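# Pour a ball along gutters into a roofed box

## Task

Get the ball out of the gutter it starts in and into the box standing at a different arm. The box is roofed and has one open side. Pouring the ball from one gutter to another, and finally into the box, is allowed. A gutter holds the ball only while its open end is higher than the rest; if its handle is held upright, the ball rolls out. The task fails if the box is moved, raised, rotated or tilted beyond a slight amount.

## Robot and tools

Setup: three Kinova Gen3 arms, arm1, arm2 and arm3, each ending in a five-finger right hand. Every value is in a single scene frame, in metres, with the origin on the floor and +z pointing up. Foot (base_link) poses: arm1 at x=-1.714 y=-0.387 z=+0.893 quat_wxyz=(+0.995, -0.006, +0.005, +0.095); arm2 at x=+0.001 y=+0.119 z=+0.892 quat_wxyz=(+0.632, +0.001, -0.001, +0.775); arm3 at x=+1.715 y=+0.414 z=+0.918 quat_wxyz=(+0.130, -0.007, +0.001, -0.991). A foot points along its own +x. Reach is roughly 1.06 m from the joint-1 axis.

Task physics: a gutter keeps the ball only while its open end is the higher end. Tipping the open end down pours the ball into the next gutter or into the box's open side. The box must stay essentially where it is. Loose objects may sometimes get a small random nudge.

move: one action for any subset of the arms. Each arm gets its own object, under the key arm1, arm2 or arm3. An arm left out gets no new command, but it may still be driving toward its previous target.
- joints: named absolute targets. joint1_rad to joint7_rad are in radians. Ranges: joint1/3/5/7 -6.283 to 6.283; joint2 -2.249 to 2.249 (0 is upright, positive leans forward); joint4 -2.579 to 2.579 (elbow, 0 is straight); joint6 -2.099 to 2.099 (wrist, 0 is straight). joint1 positive turns clockwise seen from above; joint7 positive rolls the hand counter-clockwise seen from behind it. Hand keys hand_little, hand_ring, hand_middle, hand_index and hand_thumb_bend go from -1 to 1, with +1 open and straight and -1 curled. hand_thumb_turn: +1 puts the thumb beside the palm, -1 puts it in front, facing the fingers. hand_force_limit (-1 to 1) is a setting, not a motion: it maps linearly to about 0 N up to 10 N at the fingertip (15 N for the thumb). hand_speed (-0.96 to 1) is also a setting: -1 is almost stopped and +0.48 or more is full speed. Both settings start the scene at 0 and -0.8.
- target: a single list of 7 numbers [x, y, z, qw, qx, qy, qz]. It is an absolute pose for the hand point in the scene frame, in metres plus a unit quaternion, written the same way the hand line prints it. The hand moves there in a straight line from its hand_target. When target is present, joints may contain only the hand keys; anything else gets the call refused.
- speed: the peak linear speed for target, 0.002 to 0.5 m/s, default 0.25. Rotation is capped at twice that figure in rad/s.
- min_time_s: the shortest duration, 0.1 to 8 s, for that arm's joint motions.
- cameras: a list of names (arm1_cam_wrist, arm2_cam_wrist, arm3_cam_wrist, cam_end_1, cam_end_2, cam_gap_1, cam_gap_2, cam_side, cam_top, or all). A move with no action returns full state for every arm plus all cameras.
All motions in an action begin at the same moment. Hand paths end together and stop after 10 s at most; an action never runs past 15 s. Paths do not steer around obstacles. A hand can trail its path, drift from it or overshoot the speed, especially when the arm is nearly straight. Under joint targets the hand can sweep wide between postures.

Hand geometry: the hand point sits 0.045 m in front of the palm. Its +z runs along the straight fingers, +y points out of the palm, and +x runs across the palm away from the thumb. Straight fingers extend 0.06 to 0.07 m past the point. A bracket on the little-finger side of the wrist sticks out and can strike things. The wrist camera is on that same side, aimed at the hand point. With the thumb turned in front, the hand can wrap objects 0.035 to 0.065 m thick, or a handle down to about 0.025 m. A finger motor runs only when its target changes by 0.002 or more. It stops at its target or when its load reaches hand_force_limit, then locks. For a gentle grip, close at hand_speed -0.94 or below. To squeeze harder, raise the limit and send a more-closed target.

wait: seconds from 0 to 10, plus optional cameras. It lets the scene run and returns the state.
zoom_image: camera plus region [x0, y0, x1, y1] in pixels, measured from the top-left corner of the newest image from that camera, at most 504 by 504.
show_instructions: shows the reference pages.
finished_scene: ends the scene for good. Call it only once the ball is resting inside the box.

Reading results: the move line names the arms that were commanded. An arm marked as last shown received nothing; its statuses read not commanded. Status words:
- done: within 1 cm and 2 degrees, or the joint tolerance.
- off_target: at rest but short of the target, possibly still pushing.
- time_out: the joint gives up and holds.
- not_followed / joint command not followed / pose unreachable: a safety check held the arm back. Fingers still act.
Other lines: hand is the measured pose, and it is less exact at long reach. hand_target is the pose the current joint targets would give. Joint velocities is in rad/s, and within noise means the arm is still. hand_stopped_by lists little, ring, middle, index, thumb_bend and thumb_turn as moving, target, force, stalled or fault. The *_load_n values are fingertip forces in N; a lost grip shows as a load near 0. Joint torques and Flange force reveal contacts. MOTOR HOT warns of heating. OVER-TEMPERATURE FAULT makes the arm sag; afterwards, resend any key marked limit_stop_at_motor_heat.

Avoid:
- Pressing two robots together, or closing fingers on another arm.
- Hard impacts, which can cause a torque fault: the arm halts for 10 s and drops the rest of its commands.
- Pushing against fixed things. The arm keeps shoving until sent elsewhere.
- Dropping or flinging objects.
- Knocking anything outside the work area.
- Bumping the box.
The weak wrist motors (joint5-7) can give way under load. A refused move or wait, or a stop during one, cancels the later calls in the same reply.

Each tool is called as name(argument=value, ...) on one line, values as JSON.

Reference images:

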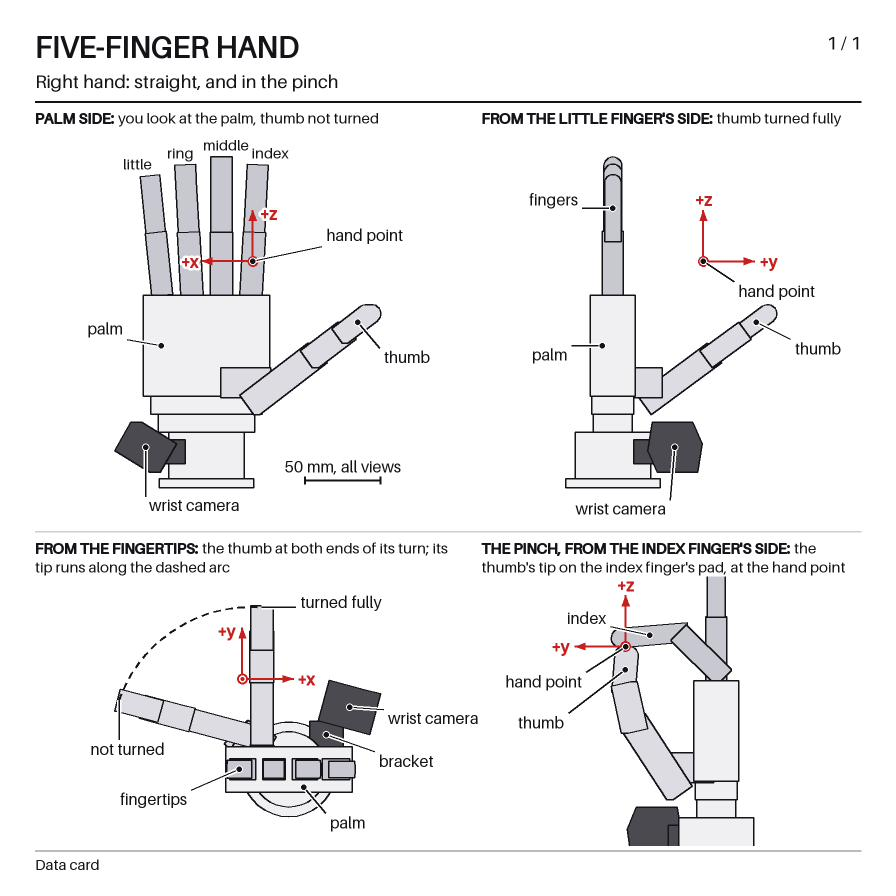

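## Session

move()

Scene clock: 0.00 s.
Joint torques (N m): no reading
Motor temperatures (°C): arm1=[36 28 33 36 45 39 48] | arm2=[39 31 28 33 42 40 45] | arm3=[33 32 30 31 38 43 48]
Flange force (N): no reading
Joint velocities: within noise
arm1.joint_positions: joint1_rad=+0.260 joint2_rad=-0.428 joint3_rad=-0.135 joint4_rad=+1.434 joint5_rad=-0.121 joint6_rad=+1.952 joint7_rad=-2.163 hand_little=+1.000 hand_ring=+1.000 hand_middle=+1.000 hand_index=+1.000 hand_thumb_turn=+1.000 hand_thumb_bend=+1.000 hand_force_limit=+0.000 hand_speed=-0.800
arm1.joint_status: not commanded
arm1.hand_stopped_by: target,target,target,target,target,target
arm1.little_load_n: 0.0
arm1.ring_load_n: 0.0
arm1.middle_load_n: 0.0
arm1.index_load_n: 0.0
arm1.thumb_bend_load_n: 0.0
arm1.thumb_turn_load_n: 0.0
arm1.hand: x=-1.5084 y=-0.3090 z=+1.4209 quat_wxyz=(-0.073, -0.236, -0.968, -0.046) (m; scene frame)
arm1.hand_target: x=-1.5084 y=-0.3090 z=+1.4209 quat_wxyz=(-0.073, -0.236, -0.968, -0.046) (m; scene frame)
arm1.hand_status: not commanded
arm2.joint_positions: joint1_rad=-0.231 joint2_rad=-0.536 joint3_rad=-0.113 joint4_rad=+1.599 joint5_rad=-0.127 joint6_rad=+2.053 joint7_rad=-1.707 hand_little=+1.000 hand_ring=+1.000 hand_middle=+1.000 hand_index=+1.000 hand_thumb_turn=+1.000 hand_thumb_bend=+1.000 hand_force_limit=+0.000 hand_speed=-0.800
arm2.joint_status: not commanded
arm2.hand_stopped_by: target,target,target,target,target,target
arm2.little_load_n: 0.0
arm2.ring_load_n: 0.0
arm2.middle_load_n: 0.0
arm2.index_load_n: 0.0
arm2.thumb_bend_load_n: 0.0
arm2.thumb_turn_load_n: 0.0
arm2.hand: x=-0.1196 y=+0.1646 z=+1.3732 quat_wxyz=(+0.019, +0.848, -0.530, -0.022) (m; scene frame)
arm2.hand_target: x=-0.1196 y=+0.1646 z=+1.3732 quat_wxyz=(+0.019, +0.848, -0.530, -0.022) (m; scene frame)
arm2.hand_status: not commanded
arm3.joint_positions: joint1_rad=+0.499 joint2_rad=-0.498 joint3_rad=+0.018 joint4_rad=+1.588 joint5_rad=-0.119 joint6_rad=+1.940 joint7_rad=-1.814 hand_little=+1.000 hand_ring=+1.000 hand_middle=+1.000 hand_index=+1.000 hand_thumb_turn=+1.000 hand_thumb_bend=+1.000 hand_force_limit=+0.000 hand_speed=-0.800
arm3.joint_status: not commanded
arm3.hand_stopped_by: target,target,target,target,target,target
arm3.little_load_n: 0.0
arm3.ring_load_n: 0.0
arm3.middle_load_n: 0.0
arm3.index_load_n: 0.0
arm3.thumb_bend_load_n: 0.0
arm3.thumb_turn_load_n: 0.0
arm3.hand: x=+1.5567 y=+0.3927 z=+1.4129 quat_wxyz=(-0.059, -0.971, +0.221, +0.063) (m; scene frame)
arm3.hand_target: x=+1.5567 y=+0.3927 z=+1.4129 quat_wxyz=(-0.059, -0.971, +0.221, +0.063) (m; scene frame)
arm3.hand_status: not commanded
pictures: arm1_cam_wrist, arm2_cam_wrist, arm3_cam_wrist, cam_end_1, cam_end_2, cam_gap_1, cam_gap_2, cam_side, cam_top

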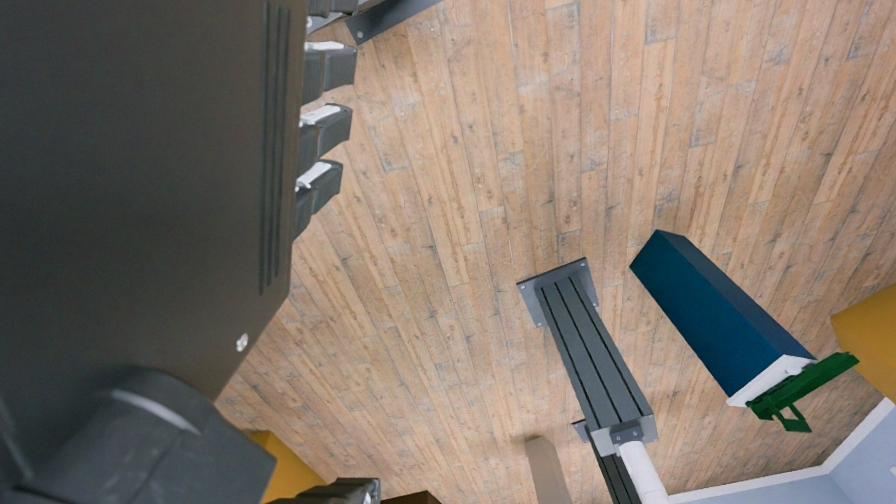

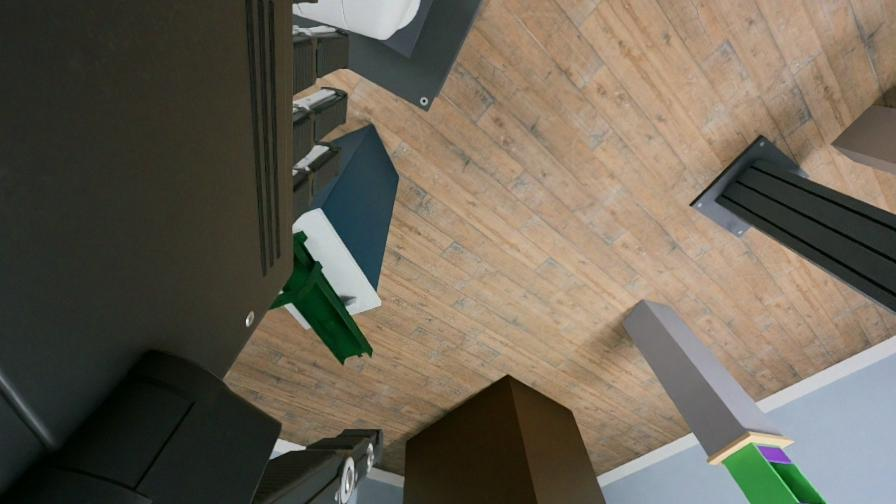

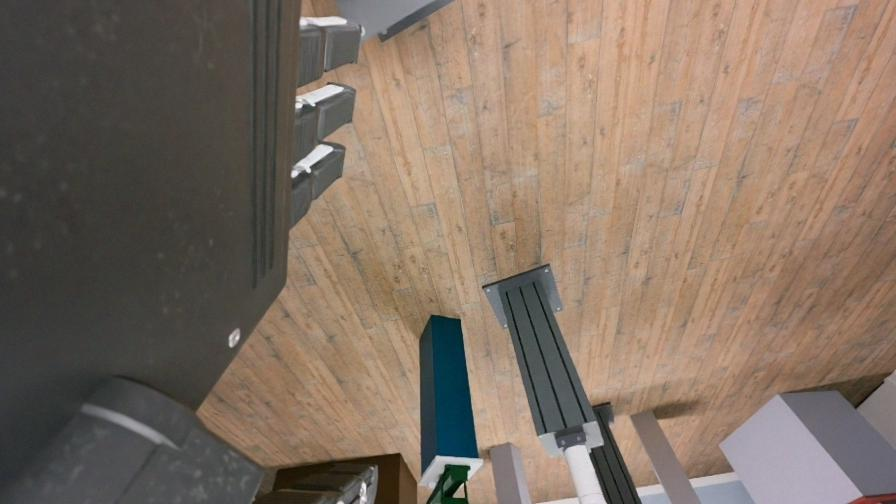

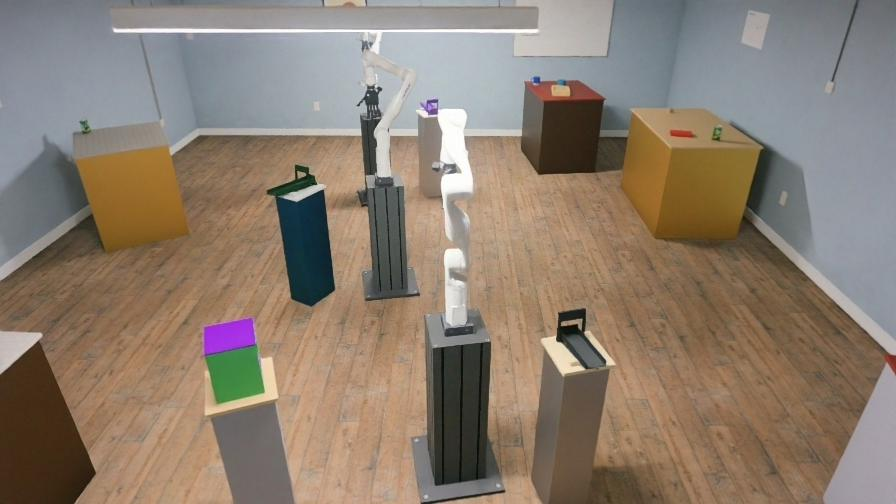

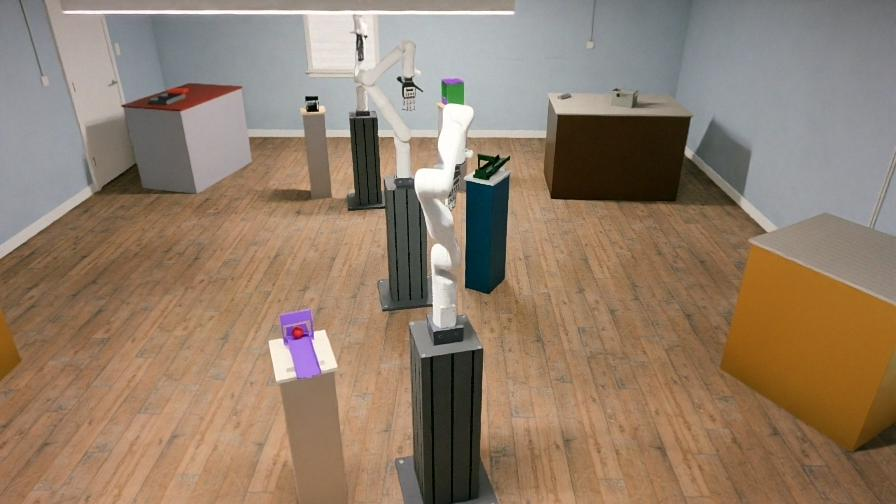

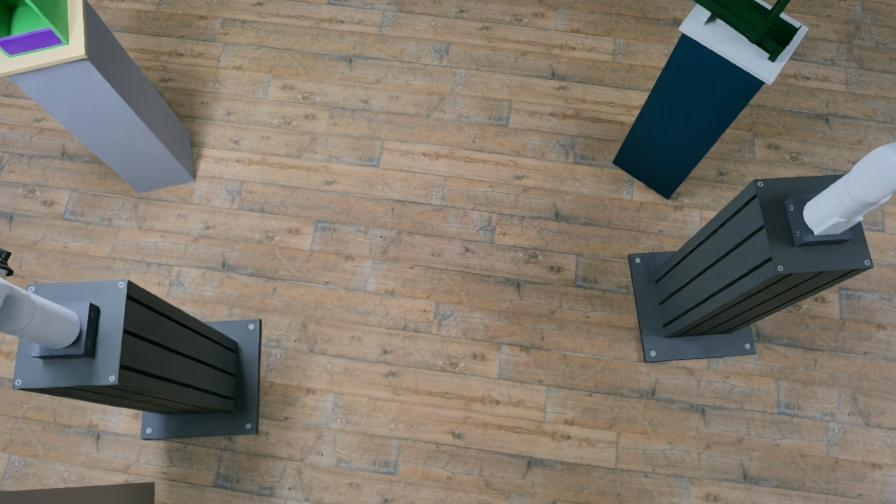

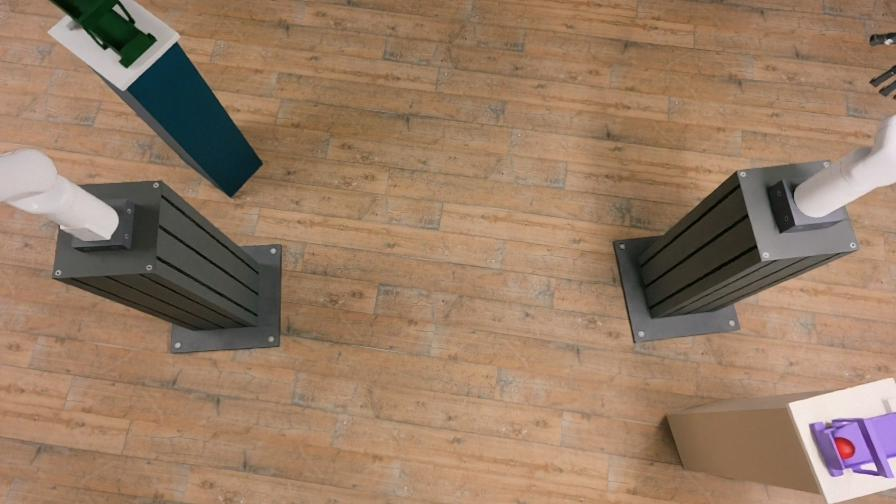

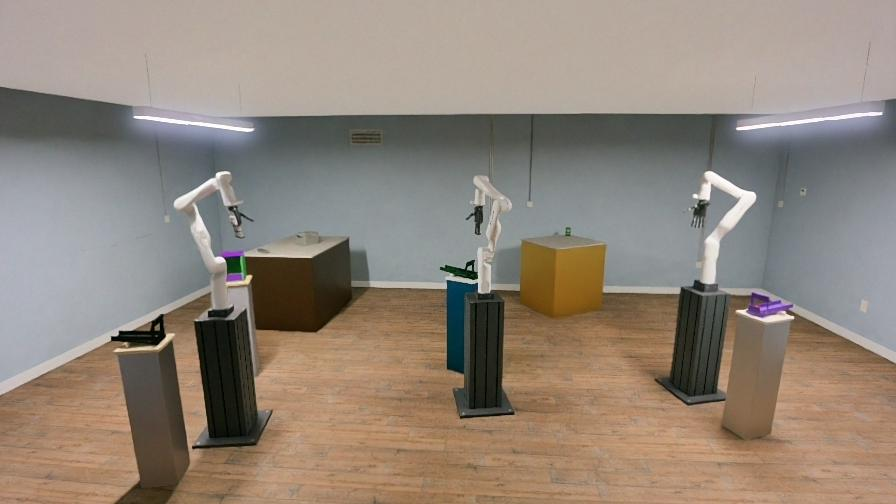

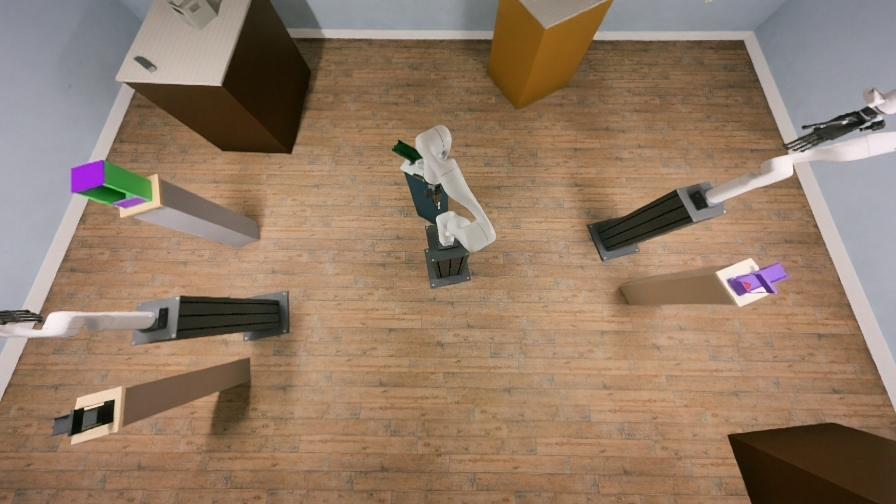

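zoom_image(camera="cam_end_2", region=[230, 280, 380, 400])

zoom_image(camera="cam_gap_2", region=[760, 370, 896, 504])

zoom_image(camera="cam_top", region=[690, 230, 810, 330])

zoom_image(camera="cam_side", region=[640, 250, 840, 400])

zoom_image(camera="cam_end_1", region=[520, 290, 640, 400])

zoom_image(camera="cam_end_1", region=[250, 150, 350, 230])

zoom_image(camera="cam_end_2", region=[440, 140, 540, 220])

zoom_image(camera="cam_end_1", region=[190, 300, 300, 430])

zoom_image(camera="cam_top", region=[50, 140, 200, 260])

zoom_image(camera="cam_side", region=[180, 220, 300, 320])

zoom_image(camera="cam_gap_1", region=[620, 0, 896, 120])

zoom_image(camera="cam_top", region=[370, 110, 480, 210])

Scaled by 3.360 from the camera's image (finer frame: 1280x720).

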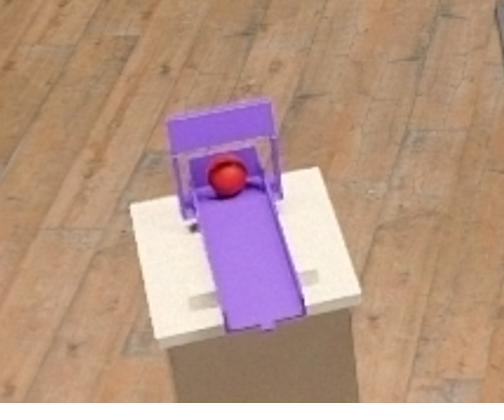

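Scaled by 3.706 from the camera's image (finer frame: 1280x720).

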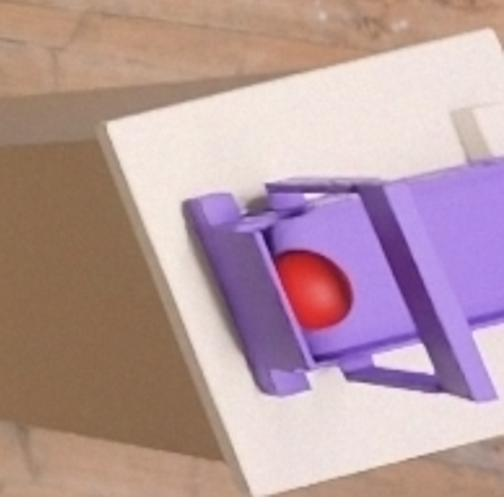

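Scaled by 4.200 from the camera's image (finer frame: 1280x720).

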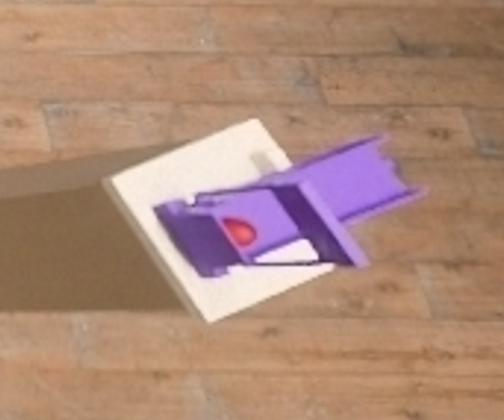

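Scaled by 2.520 from the camera's image (finer frame: 1280x720).

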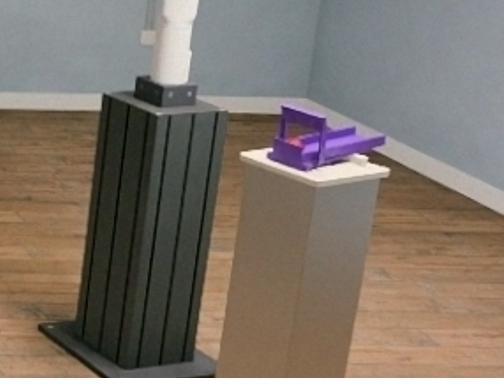

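Scaled by 4.200 from the camera's image (finer frame: 1280x720).

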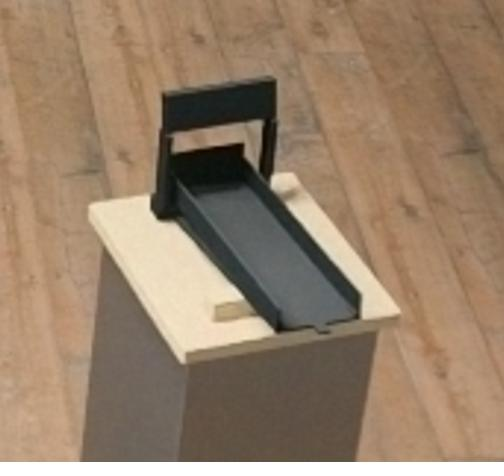

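Scaled by 5.040 from the camera's image (finer frame: 1280x720).

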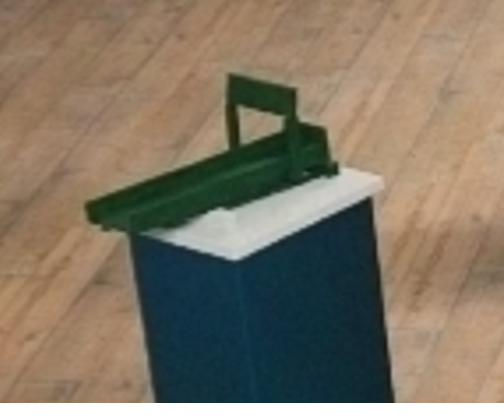

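Scaled by 5.040 from the camera's image (finer frame: 1280x720).

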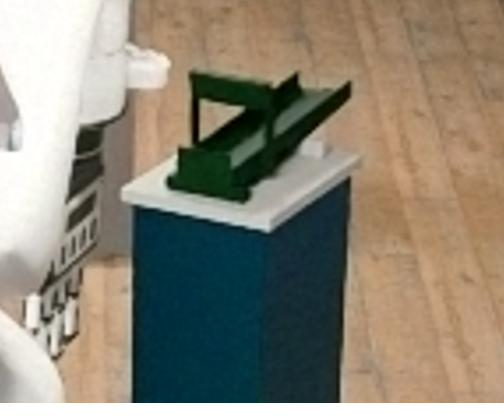

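Scaled by 3.877 from the camera's image (finer frame: 1280x720).

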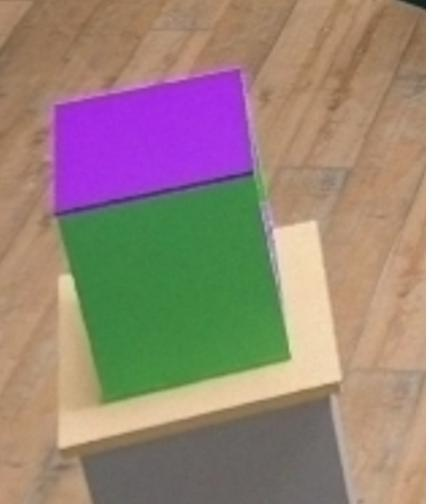

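Scaled by 3.360 from the camera's image (finer frame: 1280x720).

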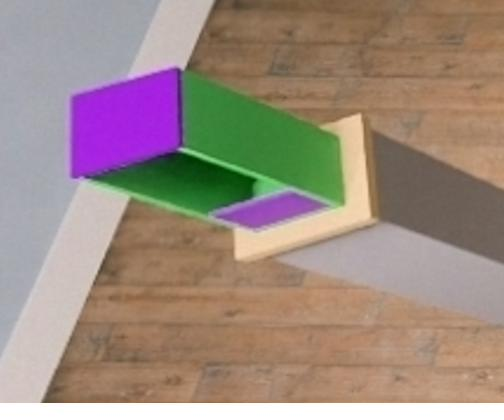

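Scaled by 4.200 from the camera's image (finer frame: 1280x720).

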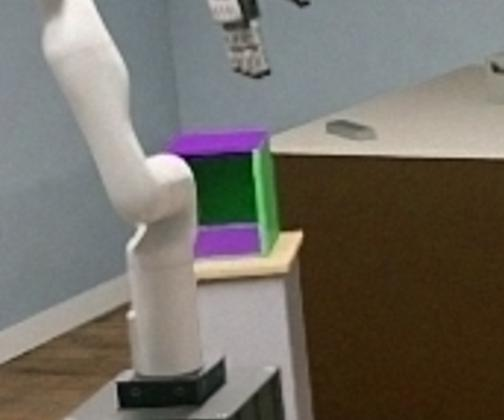

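Scaled by 1.826 from the camera's image (finer frame: 1280x720).

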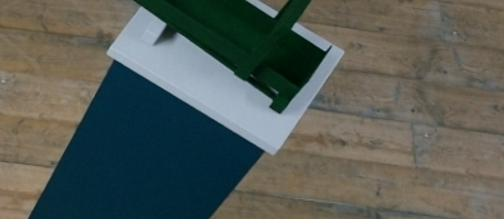

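Scaled by 4.582 from the camera's image (finer frame: 1280x720).

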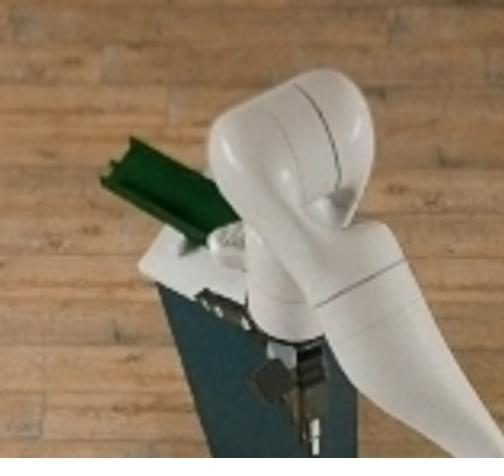

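move(arm1={"joints": {"joint1_rad": 2.33, "joint2_rad": 0.386, "joint3_rad": 0, "joint4_rad": 1.313, "joint5_rad": 0, "joint6_rad": 1.443, "joint7_rad": -1.571}, "min_time_s": 4}, arm2={"joints": {"joint1_rad": -0.17, "joint2_rad": -0.262, "joint3_rad": 0, "joint4_rad": 2.014, "joint5_rad": 0, "joint6_rad": 1.39, "joint7_rad": -1.571}, "min_time_s": 4}, arm3={"joints": {"joint1_rad": -1.74, "joint2_rad": 0.191, "joint3_rad": 0, "joint4_rad": 1.681, "joint5_rad": 0, "joint6_rad": 1.27, "joint7_rad": -1.571}, "min_time_s": 4}, cameras=["all"])

Scene clock: 221.20 s.
Joint torques (N m): arm1=[-1.05 -17.72 1.17 -7.98 0.15 -0.44 0.39] | arm2=[0.72 -1.36 -0.21 -8.36 0.02 0.2 0.3] | arm3=[0.34 -12.99 -1.47 -8.52 -0.26 -0.06 0.53]
Motor temperatures (°C): arm1=[35 28 32 35 44 38 48] | arm2=[38 30 28 33 41 40 44] | arm3=[33 32 29 31 37 42 48]
Flange force (N): arm1=[-7.4 -1.0 -0.7] | arm2=[4.7 1.7 1.1] | arm3=[-1.4 0.4 3.2]
move: arm1 done; arm2 done; arm3 done
Joint velocities: within noise
arm1.joint_positions: joint1_rad=+2.330 joint2_rad=+0.386 joint3_rad=+0.000 joint4_rad=+1.313 joint5_rad=+0.000 joint6_rad=+1.443 joint7_rad=-1.571 hand_little=+1.000 hand_ring=+1.000 hand_middle=+1.000 hand_index=+1.000 hand_thumb_turn=+1.000 hand_thumb_bend=+1.000 hand_force_limit=+0.000 hand_speed=-0.800
arm1.joint_status: all done
arm1.hand_stopped_by: target,target,target,target,target,target
arm1.little_load_n: 0.5
arm1.ring_load_n: 0.0
arm1.middle_load_n: 0.0
arm1.index_load_n: 0.0
arm1.thumb_bend_load_n: 0.0
arm1.thumb_turn_load_n: 0.0
arm1.hand: x=-1.9506 y=-0.8240 z=+1.2126 quat_wxyz=(-0.003, -0.877, -0.481, +0.007)
arm1.hand_target: x=-1.9506 y=-0.8240 z=+1.2126 quat_wxyz=(-0.003, -0.877, -0.481, +0.007)
arm1.hand_status: not commanded
arm2.joint_positions: joint1_rad=-0.170 joint2_rad=-0.262 joint3_rad=+0.000 joint4_rad=+2.014 joint5_rad=+0.000 joint6_rad=+1.390 joint7_rad=-1.571 hand_little=+1.000 hand_ring=+1.000 hand_middle=+1.000 hand_index=+1.000 hand_thumb_turn=+1.000 hand_thumb_bend=+1.000 hand_force_limit=+0.000 hand_speed=-0.800
arm2.joint_status: all done
arm2.hand_stopped_by: target,target,target,target,target,target
arm2.little_load_n: 0.0
arm2.ring_load_n: 0.0
arm2.middle_load_n: 0.0
arm2.index_load_n: 0.0
arm2.thumb_bend_load_n: 0.0
arm2.thumb_turn_load_n: 0.0
arm2.hand: x=-0.1162 y=+0.3201 z=+1.2047 quat_wxyz=(-0.001, +0.826, -0.564, -0.001)
arm2.hand_target: x=-0.1162 y=+0.3201 z=+1.2047 quat_wxyz=(-0.001, +0.826, -0.564, -0.001)
arm2.hand_status: not commanded
arm3.joint_positions: joint1_rad=-1.740 joint2_rad=+0.191 joint3_rad=+0.000 joint4_rad=+1.681 joint5_rad=+0.000 joint6_rad=+1.270 joint7_rad=-1.571 hand_little=+1.000 hand_ring=+1.000 hand_middle=+1.000 hand_index=+1.000 hand_thumb_turn=+1.000 hand_thumb_bend=+1.000 hand_force_limit=+0.000 hand_speed=-0.800
arm3.joint_status: all done
arm3.hand_stopped_by: target,target,target,target,target,target
arm3.little_load_n: 0.0
arm3.ring_load_n: 0.0
arm3.middle_load_n: 0.0
arm3.index_load_n: 0.0
arm3.thumb_bend_load_n: 0.0
arm3.thumb_turn_load_n: 0.0
arm3.hand: x=+1.9219 y=+0.0550 z=+1.1974 quat_wxyz=(+0.006, -0.540, -0.842, +0.003)
arm3.hand_target: x=+1.9220 y=+0.0550 z=+1.1974 quat_wxyz=(+0.006, -0.540, -0.842, +0.003)
arm3.hand_status: not commanded
pictures: arm1_cam_wrist, arm2_cam_wrist, arm3_cam_wrist, cam_end_1, cam_end_2, cam_gap_1, cam_gap_2, cam_side, cam_top

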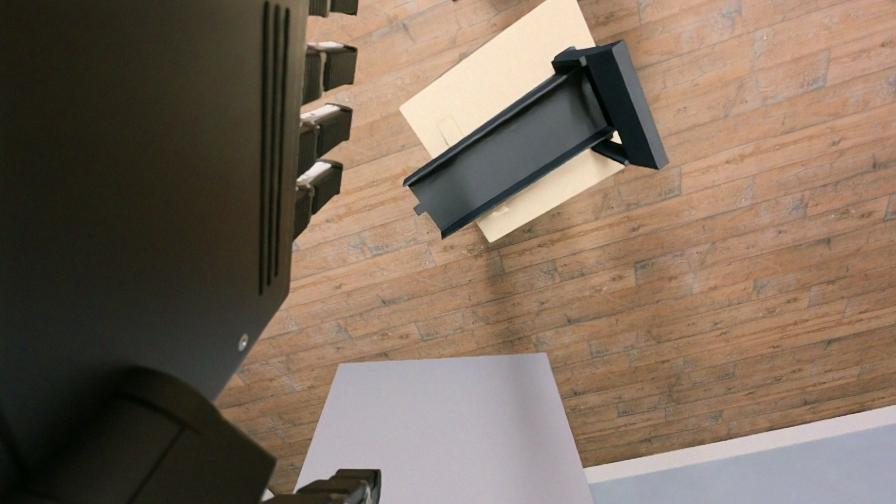

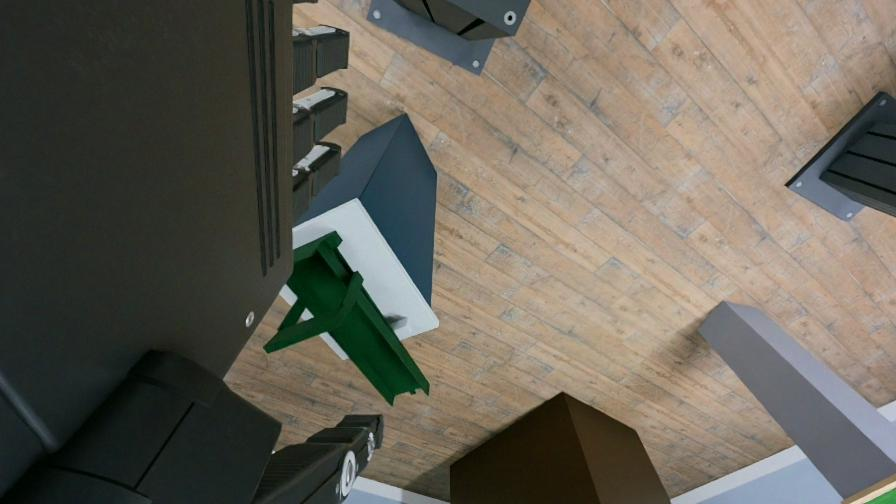

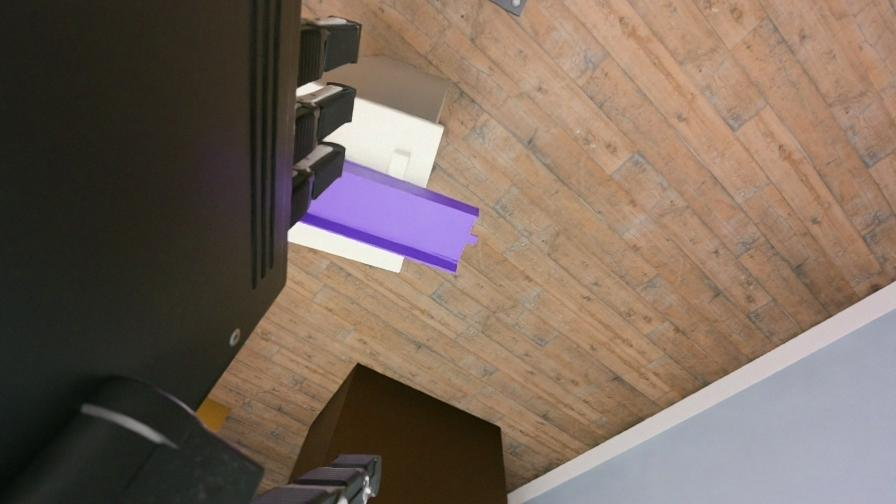

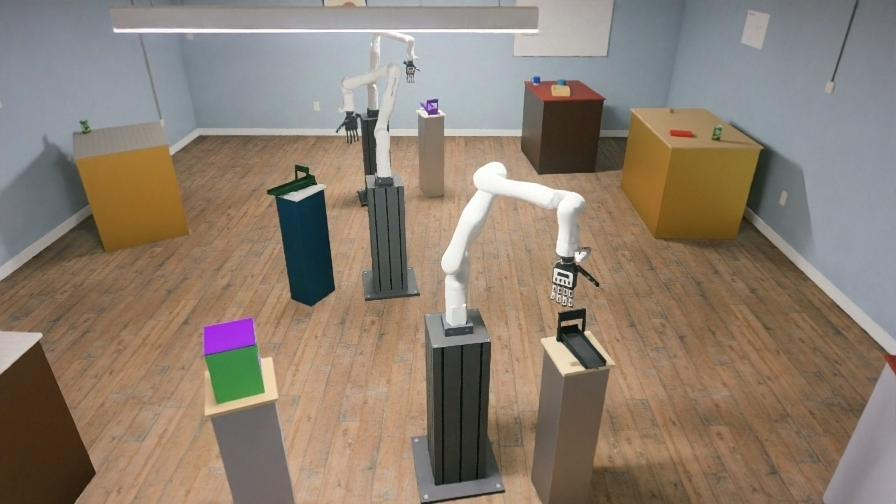

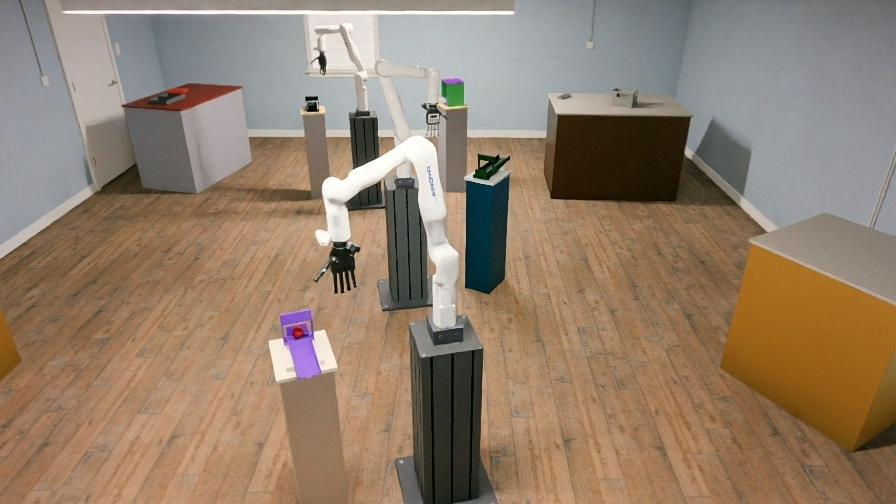

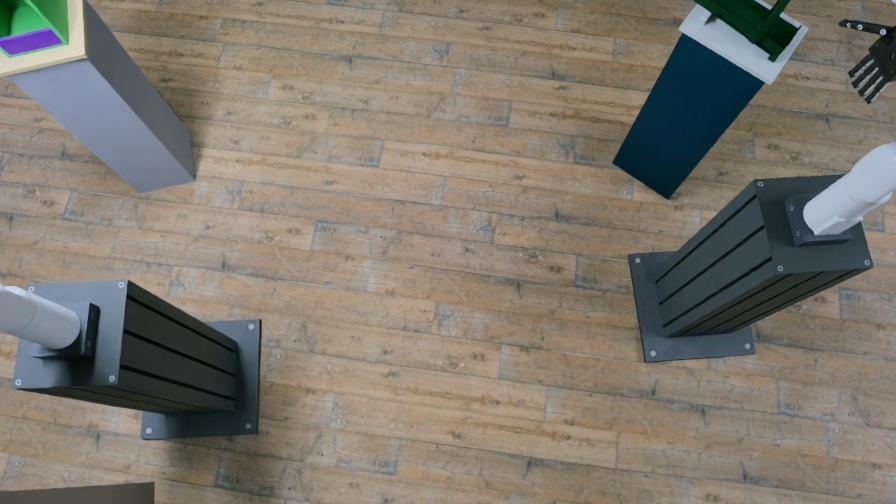

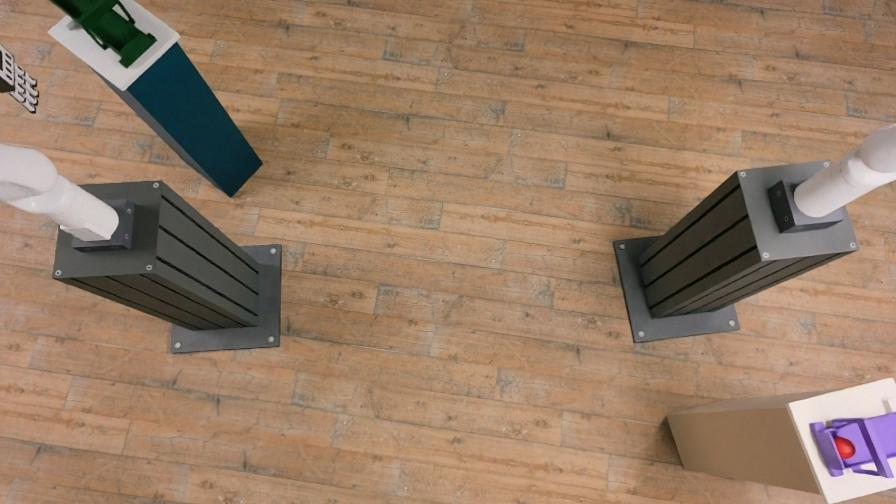

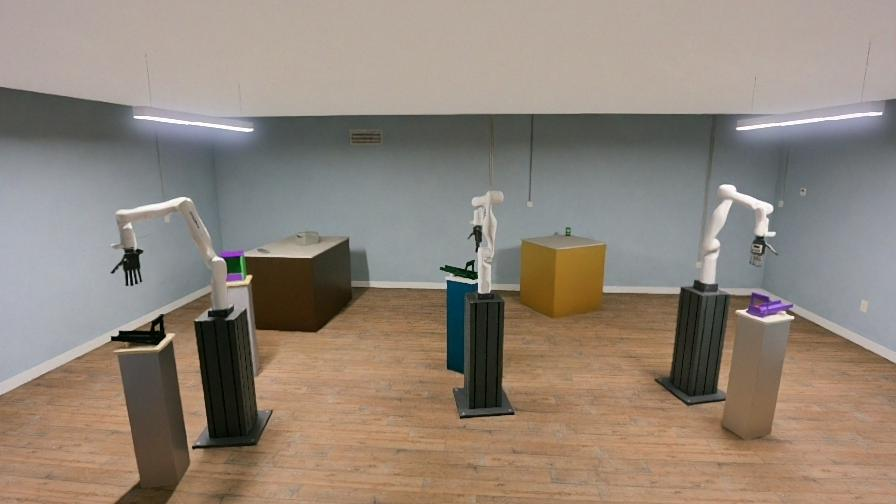

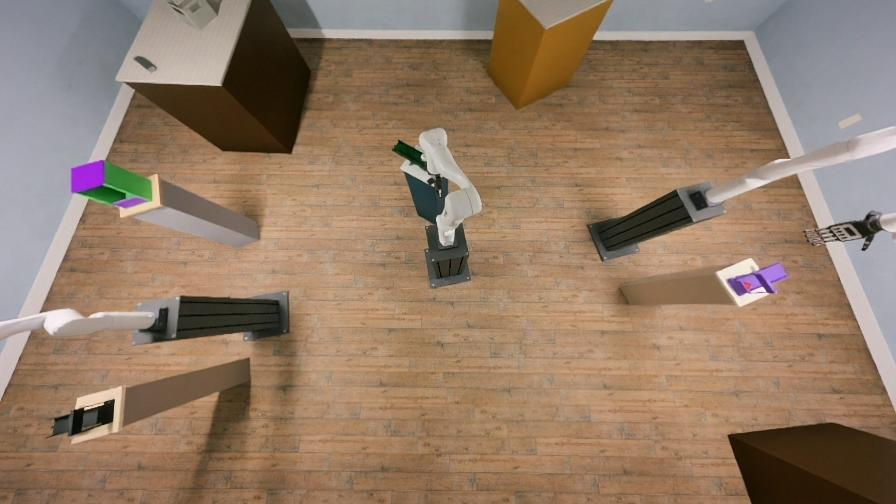

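zoom_image(camera="arm1_cam_wrist", region=[390, 0, 690, 250])

zoom_image(camera="arm2_cam_wrist", region=[230, 180, 460, 420])

Scaled by 1.680 from the camera's image (finer frame: 1280x720).

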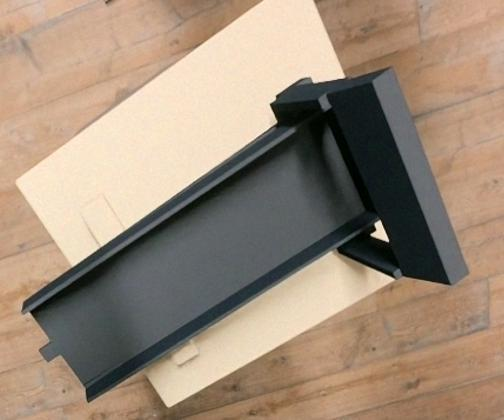

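Scaled by 2.100 from the camera's image (finer frame: 1280x720).

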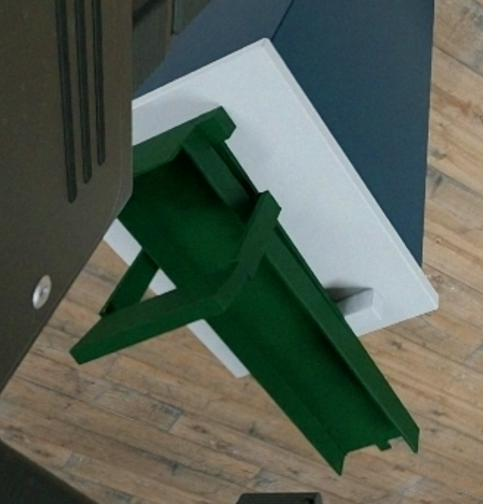

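zoom_image(camera="cam_side", region=[735, 285, 805, 325])

zoom_image(camera="cam_side", region=[100, 305, 185, 360])

zoom_image(camera="cam_side", region=[430, 250, 490, 290])

zoom_image(camera="cam_end_1", region=[540, 300, 620, 380])

Scaled by 7.200 from the camera's image (finer frame: 1280x720).

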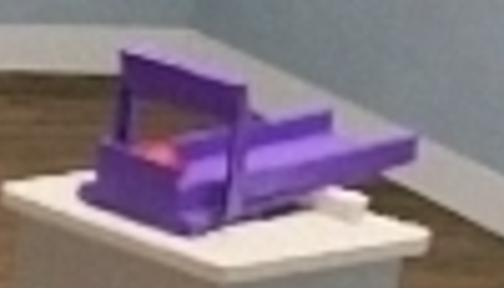

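Scaled by 5.929 from the camera's image (finer frame: 1280x720).

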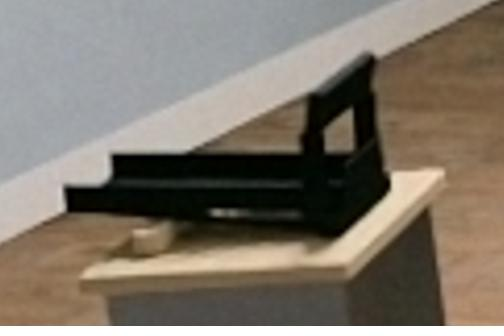

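Scaled by 8.400 from the camera's image (finer frame: 1280x720).

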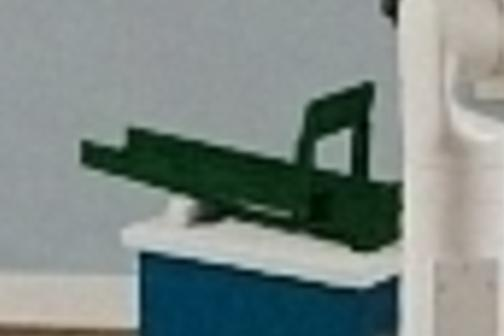

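Scaled by 6.300 from the camera's image (finer frame: 1280x720).

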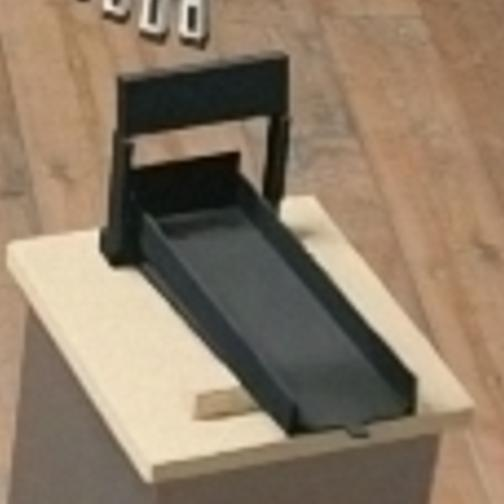

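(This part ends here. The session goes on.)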